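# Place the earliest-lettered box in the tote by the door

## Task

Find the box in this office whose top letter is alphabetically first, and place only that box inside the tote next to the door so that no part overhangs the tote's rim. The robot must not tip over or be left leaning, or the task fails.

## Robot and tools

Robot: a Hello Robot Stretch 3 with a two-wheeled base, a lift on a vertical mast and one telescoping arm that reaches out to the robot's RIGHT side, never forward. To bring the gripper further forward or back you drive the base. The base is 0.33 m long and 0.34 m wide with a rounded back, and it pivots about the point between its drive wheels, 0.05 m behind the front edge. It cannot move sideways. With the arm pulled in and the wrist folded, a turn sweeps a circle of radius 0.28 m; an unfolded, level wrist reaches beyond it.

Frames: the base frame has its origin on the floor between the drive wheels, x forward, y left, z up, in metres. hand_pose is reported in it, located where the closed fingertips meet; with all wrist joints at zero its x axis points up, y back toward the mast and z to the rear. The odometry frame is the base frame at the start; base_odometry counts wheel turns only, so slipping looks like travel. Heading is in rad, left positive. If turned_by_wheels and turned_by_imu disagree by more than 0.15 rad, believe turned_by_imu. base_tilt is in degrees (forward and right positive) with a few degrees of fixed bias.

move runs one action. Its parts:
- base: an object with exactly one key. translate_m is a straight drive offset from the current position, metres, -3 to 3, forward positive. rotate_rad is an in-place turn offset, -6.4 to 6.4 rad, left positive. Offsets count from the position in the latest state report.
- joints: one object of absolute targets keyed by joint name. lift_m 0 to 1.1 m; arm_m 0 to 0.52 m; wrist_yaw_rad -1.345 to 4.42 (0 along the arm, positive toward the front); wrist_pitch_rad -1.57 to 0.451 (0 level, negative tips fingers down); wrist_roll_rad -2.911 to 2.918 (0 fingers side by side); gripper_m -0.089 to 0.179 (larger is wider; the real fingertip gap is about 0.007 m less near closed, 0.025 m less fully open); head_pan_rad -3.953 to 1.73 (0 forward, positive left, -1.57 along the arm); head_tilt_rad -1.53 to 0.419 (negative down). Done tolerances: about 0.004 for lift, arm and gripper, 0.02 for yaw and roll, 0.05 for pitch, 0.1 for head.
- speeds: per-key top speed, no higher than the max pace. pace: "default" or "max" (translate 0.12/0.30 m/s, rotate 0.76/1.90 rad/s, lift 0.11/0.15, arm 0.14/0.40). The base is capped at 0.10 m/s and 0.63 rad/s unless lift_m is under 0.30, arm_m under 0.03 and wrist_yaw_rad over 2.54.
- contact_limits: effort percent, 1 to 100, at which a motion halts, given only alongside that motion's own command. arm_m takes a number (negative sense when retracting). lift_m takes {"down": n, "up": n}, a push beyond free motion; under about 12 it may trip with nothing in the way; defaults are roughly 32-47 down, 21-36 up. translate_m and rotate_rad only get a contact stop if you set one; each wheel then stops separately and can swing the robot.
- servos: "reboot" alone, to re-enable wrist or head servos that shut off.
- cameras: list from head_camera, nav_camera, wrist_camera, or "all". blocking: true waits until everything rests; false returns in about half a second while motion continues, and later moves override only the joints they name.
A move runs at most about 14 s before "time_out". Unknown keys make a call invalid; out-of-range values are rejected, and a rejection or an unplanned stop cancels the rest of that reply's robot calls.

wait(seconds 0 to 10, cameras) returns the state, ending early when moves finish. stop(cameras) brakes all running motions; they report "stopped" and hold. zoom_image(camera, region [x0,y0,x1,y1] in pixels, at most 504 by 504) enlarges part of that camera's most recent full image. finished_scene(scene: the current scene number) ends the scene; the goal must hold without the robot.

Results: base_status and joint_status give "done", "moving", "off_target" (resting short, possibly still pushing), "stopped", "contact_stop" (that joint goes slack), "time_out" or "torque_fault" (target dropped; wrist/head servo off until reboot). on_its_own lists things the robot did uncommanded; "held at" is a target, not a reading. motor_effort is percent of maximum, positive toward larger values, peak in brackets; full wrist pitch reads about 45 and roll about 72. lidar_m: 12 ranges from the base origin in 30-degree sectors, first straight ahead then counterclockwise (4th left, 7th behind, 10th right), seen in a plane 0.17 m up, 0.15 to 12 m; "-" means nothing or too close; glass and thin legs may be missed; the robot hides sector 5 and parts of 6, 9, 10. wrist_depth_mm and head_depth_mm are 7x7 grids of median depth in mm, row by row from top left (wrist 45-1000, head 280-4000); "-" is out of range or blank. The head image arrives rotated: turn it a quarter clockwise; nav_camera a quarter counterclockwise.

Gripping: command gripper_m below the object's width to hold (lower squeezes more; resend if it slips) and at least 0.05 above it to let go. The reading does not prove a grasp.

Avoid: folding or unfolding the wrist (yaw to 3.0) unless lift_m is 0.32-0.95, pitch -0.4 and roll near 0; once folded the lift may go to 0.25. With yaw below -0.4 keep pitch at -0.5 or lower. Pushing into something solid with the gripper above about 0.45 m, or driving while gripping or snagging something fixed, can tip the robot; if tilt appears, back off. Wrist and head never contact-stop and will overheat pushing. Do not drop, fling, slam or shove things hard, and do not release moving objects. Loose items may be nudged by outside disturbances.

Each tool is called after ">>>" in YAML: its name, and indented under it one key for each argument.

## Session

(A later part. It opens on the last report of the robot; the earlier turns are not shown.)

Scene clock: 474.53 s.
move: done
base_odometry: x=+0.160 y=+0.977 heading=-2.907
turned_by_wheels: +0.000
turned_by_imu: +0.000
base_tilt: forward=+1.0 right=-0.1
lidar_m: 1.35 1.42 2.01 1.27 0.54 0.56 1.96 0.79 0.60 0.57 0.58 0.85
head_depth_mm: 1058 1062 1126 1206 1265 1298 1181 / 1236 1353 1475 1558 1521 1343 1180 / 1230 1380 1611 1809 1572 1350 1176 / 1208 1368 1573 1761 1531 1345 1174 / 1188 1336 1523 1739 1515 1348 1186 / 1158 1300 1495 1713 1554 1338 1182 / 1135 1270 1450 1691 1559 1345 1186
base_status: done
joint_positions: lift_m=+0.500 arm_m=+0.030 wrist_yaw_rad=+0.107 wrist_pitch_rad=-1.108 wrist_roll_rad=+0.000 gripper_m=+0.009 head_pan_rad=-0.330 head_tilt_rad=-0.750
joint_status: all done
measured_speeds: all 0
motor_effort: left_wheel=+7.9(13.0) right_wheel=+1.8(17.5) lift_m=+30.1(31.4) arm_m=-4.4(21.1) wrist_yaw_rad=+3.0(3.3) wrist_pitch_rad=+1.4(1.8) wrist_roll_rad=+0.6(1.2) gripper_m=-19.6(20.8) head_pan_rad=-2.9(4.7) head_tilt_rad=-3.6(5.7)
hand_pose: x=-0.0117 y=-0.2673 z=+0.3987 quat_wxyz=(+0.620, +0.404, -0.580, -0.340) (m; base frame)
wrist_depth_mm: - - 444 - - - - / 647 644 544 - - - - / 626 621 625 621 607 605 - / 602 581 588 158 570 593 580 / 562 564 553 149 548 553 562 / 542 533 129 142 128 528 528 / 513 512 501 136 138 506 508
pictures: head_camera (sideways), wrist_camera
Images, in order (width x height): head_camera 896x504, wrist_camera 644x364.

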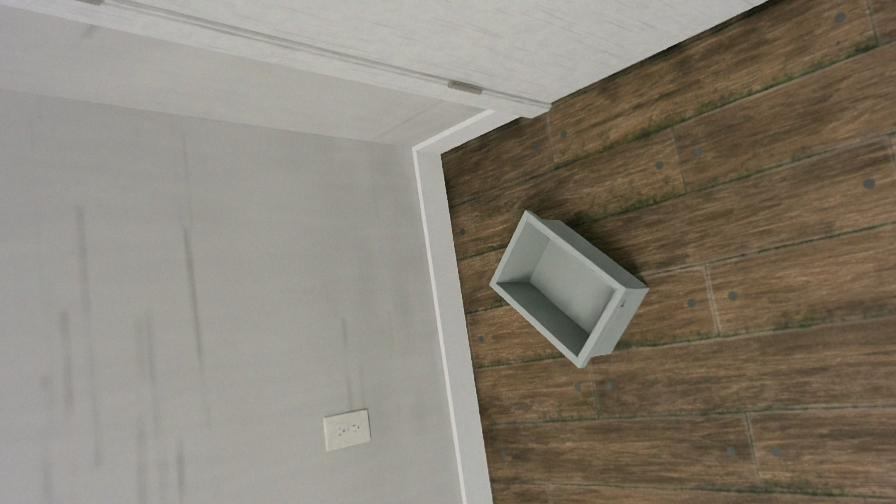

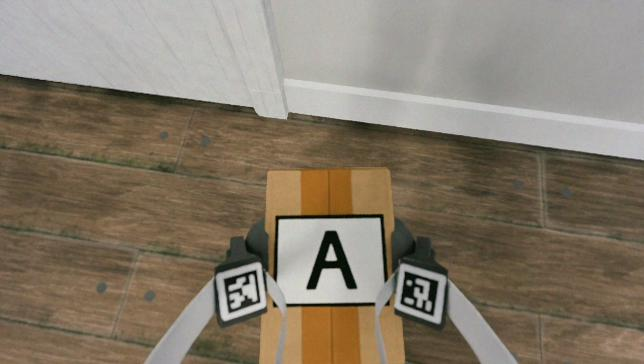

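>>> move:
  base: {"rotate_rad": 0.261}

>>> move:
  base: {"translate_m": 0.606}
  pace: "max"
  joints: {"head_pan_rad": -1.2, "head_tilt_rad": -0.85}

>>> move:
  base: {"rotate_rad": 0.42}
  joints: {"head_pan_rad": -1.57, "head_tilt_rad": -0.9, "arm_m": 0.25}

>>> move:
  joints: {"wrist_yaw_rad": 1.571}
  cameras: ["head_camera", "wrist_camera"]

Scene clock: 549.53 s.
move: done
base_odometry: x=+0.160 y=+0.977 heading=-2.647
turned_by_wheels: +0.260
turned_by_imu: +0.260
base_tilt: forward=+1.0 right=-0.1
lidar_m: 1.35 1.61 2.68 0.71 0.64 0.81 1.10 0.66 0.59 0.57 0.67 1.27
head_depth_mm: 1172 1303 1498 1717 1548 1345 1185 / 1168 1313 1505 1741 1530 1335 1184 / 1173 1328 1518 1755 1526 1336 1179 / 1181 1329 1531 1751 1519 1348 1172 / 1185 1335 1537 1773 1570 1347 1176 / 1191 1340 1534 1762 1559 1339 1180 / 1195 1348 1555 1768 1555 1345 1180
base_status: done
joint_positions: lift_m=+0.500 arm_m=+0.030 wrist_yaw_rad=+0.107 wrist_pitch_rad=-1.108 wrist_roll_rad=+0.000 gripper_m=+0.009 head_pan_rad=-0.330 head_tilt_rad=-0.750
joint_status: not commanded
measured_speeds: all 0
motor_effort: left_wheel=-10.0(14.6) right_wheel=+11.2(15.4) lift_m=+30.0(30.0) arm_m=+1.2(1.2) wrist_yaw_rad=+2.8(3.2) wrist_pitch_rad=+1.4(1.7) wrist_roll_rad=+0.8(1.0) gripper_m=-20.6(20.6) head_pan_rad=-3.2(3.9) head_tilt_rad=-3.6(5.2)
hand_pose: x=-0.0117 y=-0.2673 z=+0.3987 quat_wxyz=(+0.620, +0.404, -0.580, -0.340) (m; base frame)
wrist_depth_mm: 703 692 - - - - - / 666 663 654 577 - - - / 624 627 631 606 607 - - / 612 588 585 157 589 581 515 / 553 557 558 150 543 557 548 / 544 537 129 143 129 531 530 / 513 521 506 137 138 504 503

Scene clock: 556.53 s.
move: done
base_odometry: x=-0.373 y=+0.689 heading=-2.647
turned_by_wheels: +0.000
turned_by_imu: +0.000
base_tilt: forward=+1.1 right=-0.3
lidar_m: 0.78 0.92 1.69 1.79 1.08 0.98 1.44 0.84 0.75 0.75 0.88 0.78
head_depth_mm: 708 798 904 1035 1221 1285 1145 / 780 869 991 1150 1372 1284 618 / 854 971 1122 1330 1432 1284 1093 / 928 1068 1272 1539 1461 1253 1129 / 929 1056 1217 1440 1457 1258 1130 / 854 955 1089 1261 1409 1287 1145 / 789 869 977 1121 1296 1290 1146
base_status: done
joint_positions: lift_m=+0.500 arm_m=+0.030 wrist_yaw_rad=+0.107 wrist_pitch_rad=-1.108 wrist_roll_rad=+0.000 gripper_m=+0.009 head_pan_rad=-1.200 head_tilt_rad=-0.851
joint_status: all done
measured_speeds: all 0
motor_effort: left_wheel=+8.3(12.9) right_wheel=+2.3(15.6) lift_m=+29.2(30.1) arm_m=+4.8(4.9) wrist_yaw_rad=+3.0(3.2) wrist_pitch_rad=+1.4(1.6) wrist_roll_rad=+0.7(1.1) gripper_m=-18.7(20.4) head_pan_rad=+3.1(5.4) head_tilt_rad=-2.4(7.7)
hand_pose: x=-0.0117 y=-0.2673 z=+0.3987 quat_wxyz=(+0.620, +0.404, -0.580, -0.340) (m; base frame)
wrist_depth_mm: 614 701 693 683 - - - / 665 660 650 670 655 641 - / 624 - 628 625 618 613 610 / 595 - - 158 583 581 594 / 566 457 152 149 541 562 561 / 540 538 129 143 128 534 530 / 513 518 503 137 138 500 504

Scene clock: 559.40 s.
move: done
base_odometry: x=-0.373 y=+0.689 heading=-2.227
turned_by_wheels: +0.419
turned_by_imu: +0.419
base_tilt: forward=+1.1 right=+0.1
lidar_m: 0.87 1.41 2.17 1.15 0.98 1.74 0.93 0.75 0.75 0.83 0.78 0.78
head_depth_mm: 748 829 951 1098 1313 1249 1118 / 832 939 1065 1238 658 555 504 / 909 1042 1208 1441 673 1260 1137 / 981 1143 1339 1548 1366 1237 1140 / 917 1043 1219 1465 1414 1239 1134 / 842 945 1094 1282 1412 1261 1144 / 779 864 986 1139 1322 1265 1142
base_status: done
joint_positions: lift_m=+0.500 arm_m=+0.250 wrist_yaw_rad=+0.107 wrist_pitch_rad=-1.108 wrist_roll_rad=+0.000 gripper_m=+0.009 head_pan_rad=-1.572 head_tilt_rad=-0.900
joint_status: all done
measured_speeds: all 0
motor_effort: left_wheel=-9.6(14.1) right_wheel=+12.1(16.0) lift_m=+29.3(29.5) arm_m=+23.1(25.4) wrist_yaw_rad=+2.2(3.2) wrist_pitch_rad=+1.6(1.7) wrist_roll_rad=+0.8(1.0) gripper_m=-20.3(20.5) head_pan_rad=-2.6(4.3) head_tilt_rad=-5.4(7.5)
hand_pose: x=-0.0118 y=-0.4872 z=+0.3986 quat_wxyz=(+0.620, +0.404, -0.580, -0.340) (m; base frame)
wrist_depth_mm: - - 604 677 - 421 333 / - 563 649 645 644 497 349 / 520 617 619 623 615 531 - / 587 591 583 157 583 586 489 / 558 556 151 150 550 551 519 / 541 544 129 143 129 527 530 / 506 524 136 136 138 508 508

Scene clock: 561.13 s.
move: done
base_odometry: x=-0.373 y=+0.689 heading=-2.227
turned_by_wheels: +0.000
turned_by_imu: +0.000
base_tilt: forward=+0.9 right=-0.2
lidar_m: 0.87 1.41 2.17 1.15 0.98 1.74 0.93 0.75 0.75 0.83 0.78 0.78
head_depth_mm: 749 830 954 1106 1310 1261 1106 / 835 936 1055 1245 645 555 504 / 909 1041 1219 1422 706 1258 1138 / 983 1126 1335 1559 838 1238 1131 / 914 1045 1218 1460 1417 1216 1141 / 835 946 1086 1280 1394 1262 1138 / 773 863 988 1136 1325 1258 1128
base_status: not commanded
joint_positions: lift_m=+0.500 arm_m=+0.250 wrist_yaw_rad=+1.568 wrist_pitch_rad=-1.108 wrist_roll_rad=+0.000 gripper_m=+0.009 head_pan_rad=-1.572 head_tilt_rad=-0.900
joint_status: all done
measured_speeds: all 0
motor_effort: left_wheel=-9.5(9.6) right_wheel=+12.1(12.3) lift_m=+28.9(29.2) arm_m=+22.8(23.3) wrist_yaw_rad=+4.0(6.4) wrist_pitch_rad=+1.3(1.7) wrist_roll_rad=+0.8(1.0) gripper_m=-19.9(20.5) head_pan_rad=+0.2(2.3) head_tilt_rad=-5.3(6.1)
hand_pose: x=+0.0713 y=-0.3955 z=+0.3986 quat_wxyz=(+0.689, +0.688, -0.163, +0.161) (m; base frame)
wrist_depth_mm: 710 694 693 687 586 - - / 676 654 648 664 649 546 - / 626 621 621 621 632 597 518 / 589 595 591 157 584 578 569 / 566 555 553 149 149 555 555 / 542 540 129 142 127 524 531 / - - 504 137 137 410 499
pictures: head_camera (sideways), wrist_camera
Images, in order (width x height): head_camera 896x504, wrist_camera 644x364.

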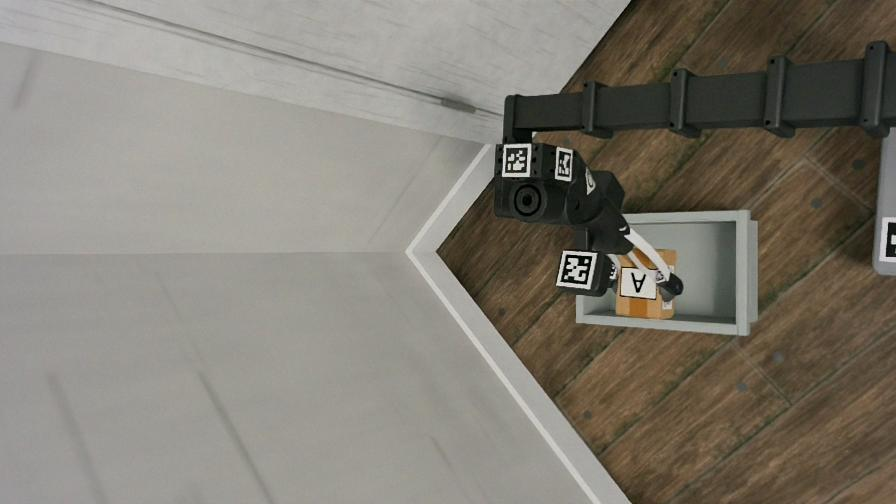

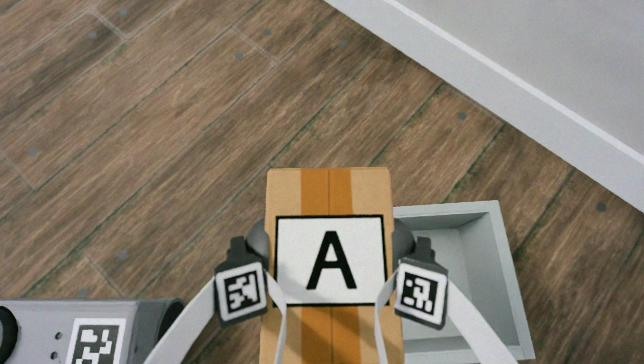

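>>> move:
  base: {"translate_m": 0.008}
  joints: {"wrist_yaw_rad": 1.63, "arm_m": 0.354, "lift_m": 0.36}
  cameras: ["head_camera", "wrist_camera"]

Scene clock: 582.37 s.
move: done
base_odometry: x=-0.378 y=+0.683 heading=-2.227
turned_by_wheels: +0.000
turned_by_imu: +0.001
base_tilt: forward=+0.8 right=-0.2
lidar_m: 0.86 1.40 2.18 1.16 0.98 1.76 0.93 0.75 0.75 0.83 0.77 0.77
head_depth_mm: 754 845 961 1109 1316 1254 1127 / 837 947 1068 1224 1341 722 630 / 917 1049 1229 1429 1344 1235 1135 / 981 1123 1336 1551 1072 1253 1130 / 906 1029 1216 1436 1411 1239 1133 / 833 932 1079 1267 1396 1260 1142 / 771 864 978 1126 1317 1264 1135
base_status: done
joint_positions: lift_m=+0.360 arm_m=+0.354 wrist_yaw_rad=+1.627 wrist_pitch_rad=-1.108 wrist_roll_rad=+0.000 gripper_m=+0.009 head_pan_rad=-1.572 head_tilt_rad=-0.900
joint_status: all done
measured_speeds: all 0
motor_effort: left_wheel=+2.0(7.7) right_wheel=+11.5(14.5) lift_m=+20.4(26.5) arm_m=+21.5(25.4) wrist_yaw_rad=+2.8(5.4) wrist_pitch_rad=+1.3(1.7) wrist_roll_rad=+0.6(1.1) gripper_m=-19.0(20.7) head_pan_rad=+2.5(3.6) head_tilt_rad=-5.0(5.9)
hand_pose: x=+0.0712 y=-0.4940 z=+0.2586 quat_wxyz=(+0.684, +0.692, -0.142, +0.181) (m; base frame)
wrist_depth_mm: 542 526 531 527 524 404 355 / 506 511 502 496 492 488 374 / 474 470 468 468 467 460 - / 449 448 446 158 348 440 441 / 431 426 151 149 151 417 416 / 409 407 129 143 127 399 395 / 377 391 - 136 136 380 385
pictures: head_camera (sideways), wrist_camera
Images, in order (width x height): head_camera 896x504, wrist_camera 644x364.

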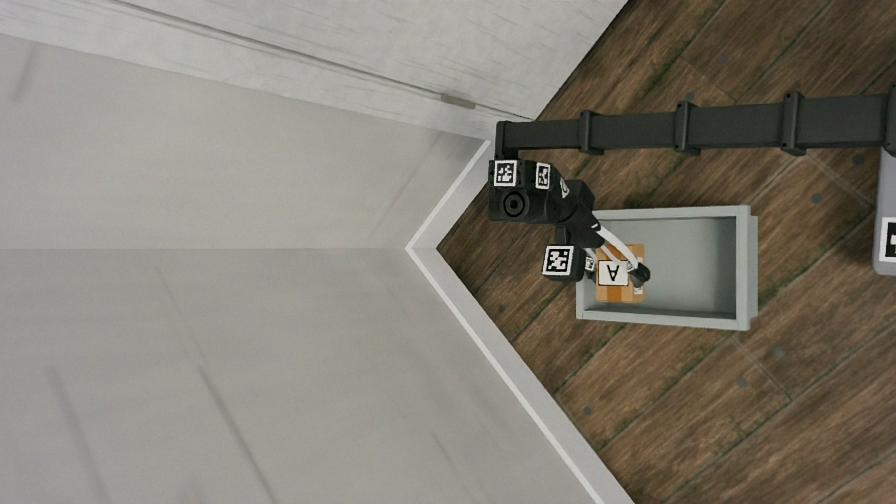

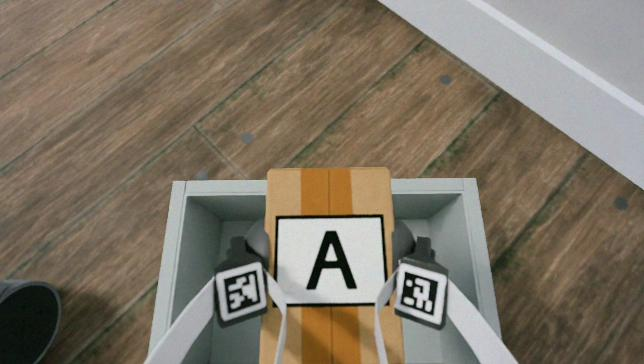

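>>> move:
  joints: {"lift_m": 0.2}
  contact_limits: {"lift_m": {"down": 18}}
  cameras: ["wrist_camera"]

>>> move:
  joints: {"lift_m": 0.128}
  speeds: {"lift_m": 0.04}
  contact_limits: {"lift_m": {"down": 14}}
  cameras: ["wrist_camera", "head_camera"]

Scene clock: 595.27 s.
move: done
base_odometry: x=-0.378 y=+0.683 heading=-2.227
turned_by_wheels: +0.000
turned_by_imu: +0.001
base_tilt: forward=+1.1 right=-0.1
lidar_m: 0.86 1.40 2.18 1.16 0.98 1.76 0.93 0.75 0.75 0.83 0.77 0.77
head_depth_mm: 753 846 961 1112 1325 1253 1140 / 843 952 1064 1258 1400 1243 1116 / 921 1050 1226 1474 1063 1204 1118 / 969 1131 1339 1561 1413 1236 1135 / 910 1037 1193 1449 1412 1239 1132 / 835 938 1077 1274 1400 1256 1140 / 767 858 976 1130 1321 1262 1129
base_status: not commanded
joint_positions: lift_m=+0.200 arm_m=+0.354 wrist_yaw_rad=+1.627 wrist_pitch_rad=-1.108 wrist_roll_rad=+0.000 gripper_m=+0.009 head_pan_rad=-1.570 head_tilt_rad=-0.900
joint_status: all done
measured_speeds: all 0
motor_effort: left_wheel=+1.8(2.1) right_wheel=+11.1(11.6) lift_m=+20.1(22.0) arm_m=+5.0(12.5) wrist_yaw_rad=+3.1(3.6) wrist_pitch_rad=+1.3(2.0) wrist_roll_rad=+0.8(1.0) gripper_m=-19.7(20.5) head_pan_rad=+2.5(4.6) head_tilt_rad=-5.4(5.9)
contact_limits: lift_m down 18 (down: maximum 72; up: maximum 65)
hand_pose: x=+0.0712 y=-0.4940 z=+0.0986 quat_wxyz=(+0.684, +0.692, -0.142, +0.181) (m; base frame)
wrist_depth_mm: 337 337 336 335 332 332 328 / 322 321 319 318 316 314 309 / 171 193 193 193 194 195 183 / - - 237 157 239 - - / - - 148 150 149 - - / - - 129 142 127 - - / - - - 137 136 - -
pictures: wrist_camera
Images, in order (width x height): wrist_camera 644x364.

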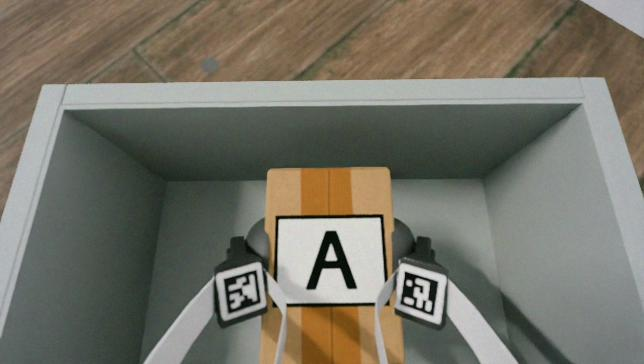

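Scene clock: 597.53 s.
move: contact_stop
base_odometry: x=-0.378 y=+0.683 heading=-2.228
turned_by_wheels: +0.000
turned_by_imu: +0.000
base_tilt: forward=+0.9 right=-0.1
lidar_m: 0.86 1.39 2.19 1.16 0.98 1.75 0.93 0.75 0.75 0.83 0.77 0.77
head_depth_mm: 753 845 958 1107 1326 1256 1133 / 836 950 1065 1247 1399 1253 1118 / 915 1044 1217 1481 1336 1121 1099 / 978 1124 1340 1553 1421 1231 1134 / 914 1034 1208 1448 1422 1242 1133 / 836 940 1080 1276 1399 1258 1133 / 769 863 975 1128 1319 1265 1138
base_status: not commanded
joint_positions: lift_m=+0.130 arm_m=+0.354 wrist_yaw_rad=+1.628 wrist_pitch_rad=-1.082 wrist_roll_rad=+0.000 gripper_m=+0.009 head_pan_rad=-1.570 head_tilt_rad=-0.900
joint_status: lift_m contact_stop (moved -0.070 of -0.072)
measured_speeds: translate_m=+0.000 rotate_rad=+0.000 lift_m=+0.002 arm_m=+0.000 wrist_yaw_rad=+0.000 wrist_pitch_rad=+0.000 wrist_roll_rad=+0.000 head_pan_rad=+0.000 head_tilt_rad=+0.000
on_its_own: lift_m is slack since a contact_stop
motor_effort: left_wheel=+0.9(2.0) right_wheel=+11.0(11.6) lift_m=+23.3(23.3) arm_m=-2.3(5.0) wrist_yaw_rad=+2.2(3.6) wrist_pitch_rad=-3.3(4.7) wrist_roll_rad=+0.8(1.1) gripper_m=-19.5(20.6) head_pan_rad=+2.6(4.1) head_tilt_rad=-4.7(5.8)
contact_limits: lift_m down 14 (down: maximum 72; up: maximum 65)
hand_pose: x=+0.0775 y=-0.4935 z=+0.0308 quat_wxyz=(+0.681, +0.690, -0.151, +0.191) (m; base frame)
wrist_depth_mm: 117 113 117 118 114 109 113 / 138 145 139 139 146 139 137 / 169 180 180 180 181 181 - / - - - 157 - - - / - 194 151 148 150 196 - / - 189 131 141 129 187 - / - 182 178 134 137 177 -
pictures: head_camera (sideways), wrist_camera
Images, in order (width x height): head_camera 896x504, wrist_camera 644x364.

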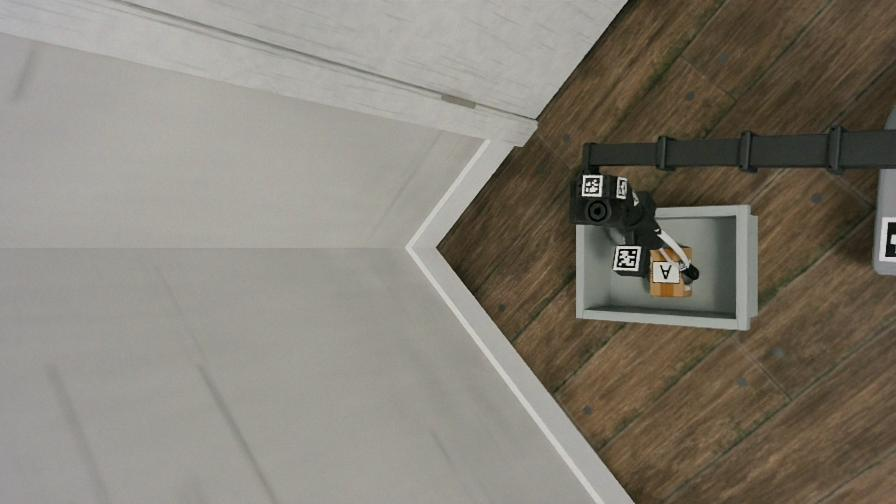

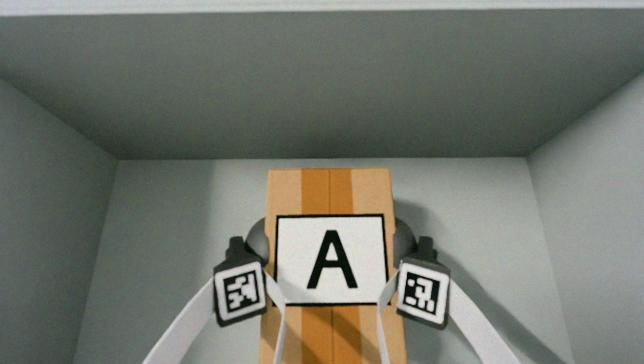

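>>> move:
  joints: {"gripper_m": 0.13}

>>> move:
  joints: {"lift_m": 0.36}
  speeds: {"lift_m": 0.08}
  cameras: ["wrist_camera", "head_camera"]

Scene clock: 601.83 s.
move: done
base_odometry: x=-0.378 y=+0.683 heading=-2.227
turned_by_wheels: +0.000
turned_by_imu: +0.001
base_tilt: forward=+0.9 right=-0.1
lidar_m: 0.86 1.40 2.18 1.16 0.98 1.76 0.93 0.76 0.75 0.83 0.77 0.77
head_depth_mm: 753 847 960 1115 1316 1257 1128 / 839 948 1071 1258 1389 1249 1114 / 913 1045 1223 1481 1342 1118 1108 / 979 1127 1345 1560 1418 1237 1127 / 904 1032 1202 1454 1424 1238 1136 / 832 943 1078 1273 1395 1270 1137 / 770 862 980 1128 1332 1264 1138
base_status: not commanded
joint_positions: lift_m=+0.130 arm_m=+0.354 wrist_yaw_rad=+1.628 wrist_pitch_rad=-1.103 wrist_roll_rad=+0.000 gripper_m=+0.130 head_pan_rad=-1.570 head_tilt_rad=-0.900
joint_status: all done
measured_speeds: all 0
on_its_own: lift_m is slack since a contact_stop
motor_effort: left_wheel=+0.7(1.0) right_wheel=+9.4(11.2) lift_m=+25.8(26.0) arm_m=-15.7(15.8) wrist_yaw_rad=+2.1(2.9) wrist_pitch_rad=+0.3(3.5) wrist_roll_rad=+0.8(1.1) gripper_m=+0.1(92.8) head_pan_rad=+2.7(3.6) head_tilt_rad=-4.0(5.5)
contact_limits: lift_m down 14 (down: maximum 72; up: maximum 65)
hand_pose: x=+0.0725 y=-0.4938 z=+0.0294 quat_wxyz=(+0.683, +0.692, -0.144, +0.183) (m; base frame)
wrist_depth_mm: - 117 117 118 117 118 118 / 145 145 146 146 154 153 139 / - 189 190 180 181 192 - / - - - 154 153 - - / - 193 193 146 191 191 - / - 125 183 138 183 124 - / - 175 176 132 175 172 96

Scene clock: 605.40 s.
move: done
base_odometry: x=-0.378 y=+0.683 heading=-2.227
turned_by_wheels: +0.000
turned_by_imu: +0.001
base_tilt: forward=+0.9 right=+0.0
lidar_m: 0.86 1.39 2.19 1.16 0.98 1.75 0.93 0.75 0.75 0.83 0.78 0.77
head_depth_mm: 756 844 961 1107 1326 1261 1134 / 840 942 1067 1230 1338 724 629 / 918 1053 1236 1436 1342 1223 1131 / 977 1130 1335 1546 1346 1238 1136 / 908 1026 1209 1469 1419 1230 1128 / 834 936 1077 1280 1403 1263 1137 / 774 859 974 1128 1324 1257 1140
base_status: not commanded
joint_positions: lift_m=+0.360 arm_m=+0.354 wrist_yaw_rad=+1.628 wrist_pitch_rad=-1.103 wrist_roll_rad=+0.000 gripper_m=+0.130 head_pan_rad=-1.570 head_tilt_rad=-0.900
joint_status: all done
measured_speeds: all 0
motor_effort: left_wheel=+0.9(1.0) right_wheel=+9.3(9.9) lift_m=+32.0(35.6) arm_m=-21.7(22.6) wrist_yaw_rad=+2.3(2.9) wrist_pitch_rad=+0.3(0.9) wrist_roll_rad=+0.9(1.1) gripper_m=+0.8(1.0) head_pan_rad=+2.9(4.4) head_tilt_rad=-4.2(5.3)
hand_pose: x=+0.0724 y=-0.4938 z=+0.2591 quat_wxyz=(+0.683, +0.692, -0.144, +0.183) (m; base frame)
wrist_depth_mm: 546 532 528 527 519 405 353 / 505 505 508 497 495 485 374 / 480 475 473 471 468 464 - / 450 450 453 453 449 441 439 / 429 430 374 367 - 417 418 / 407 124 - 354 - 124 397 / - 124 - - - 127 376
pictures: head_camera (sideways), wrist_camera
Images, in order (width x height): head_camera 896x504, wrist_camera 644x364.

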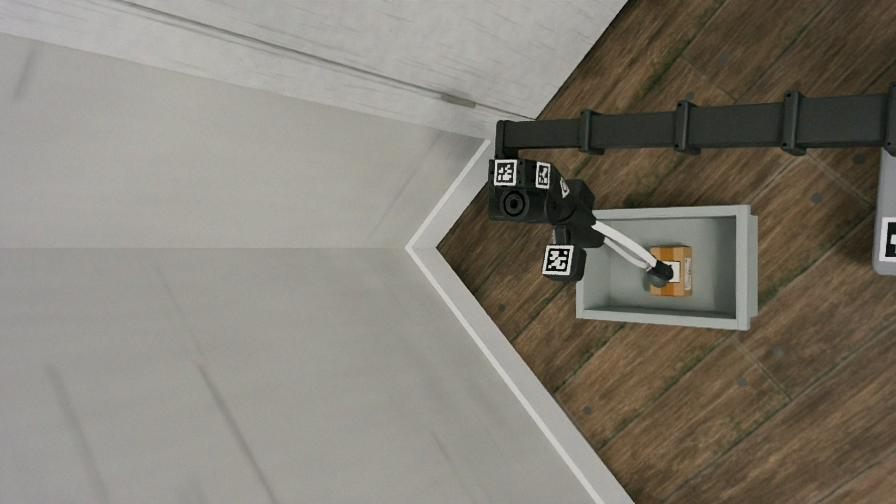

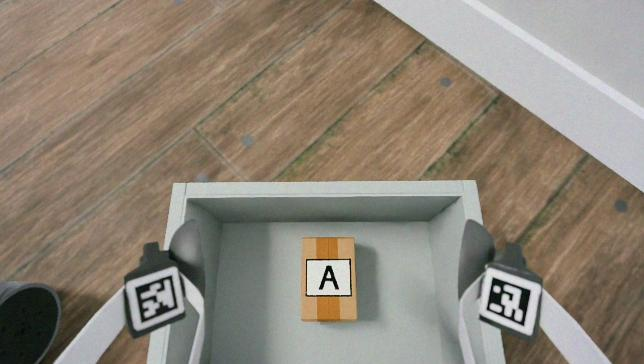

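>>> finished_scene:
  scene: 3

The scene is finished: the task was done.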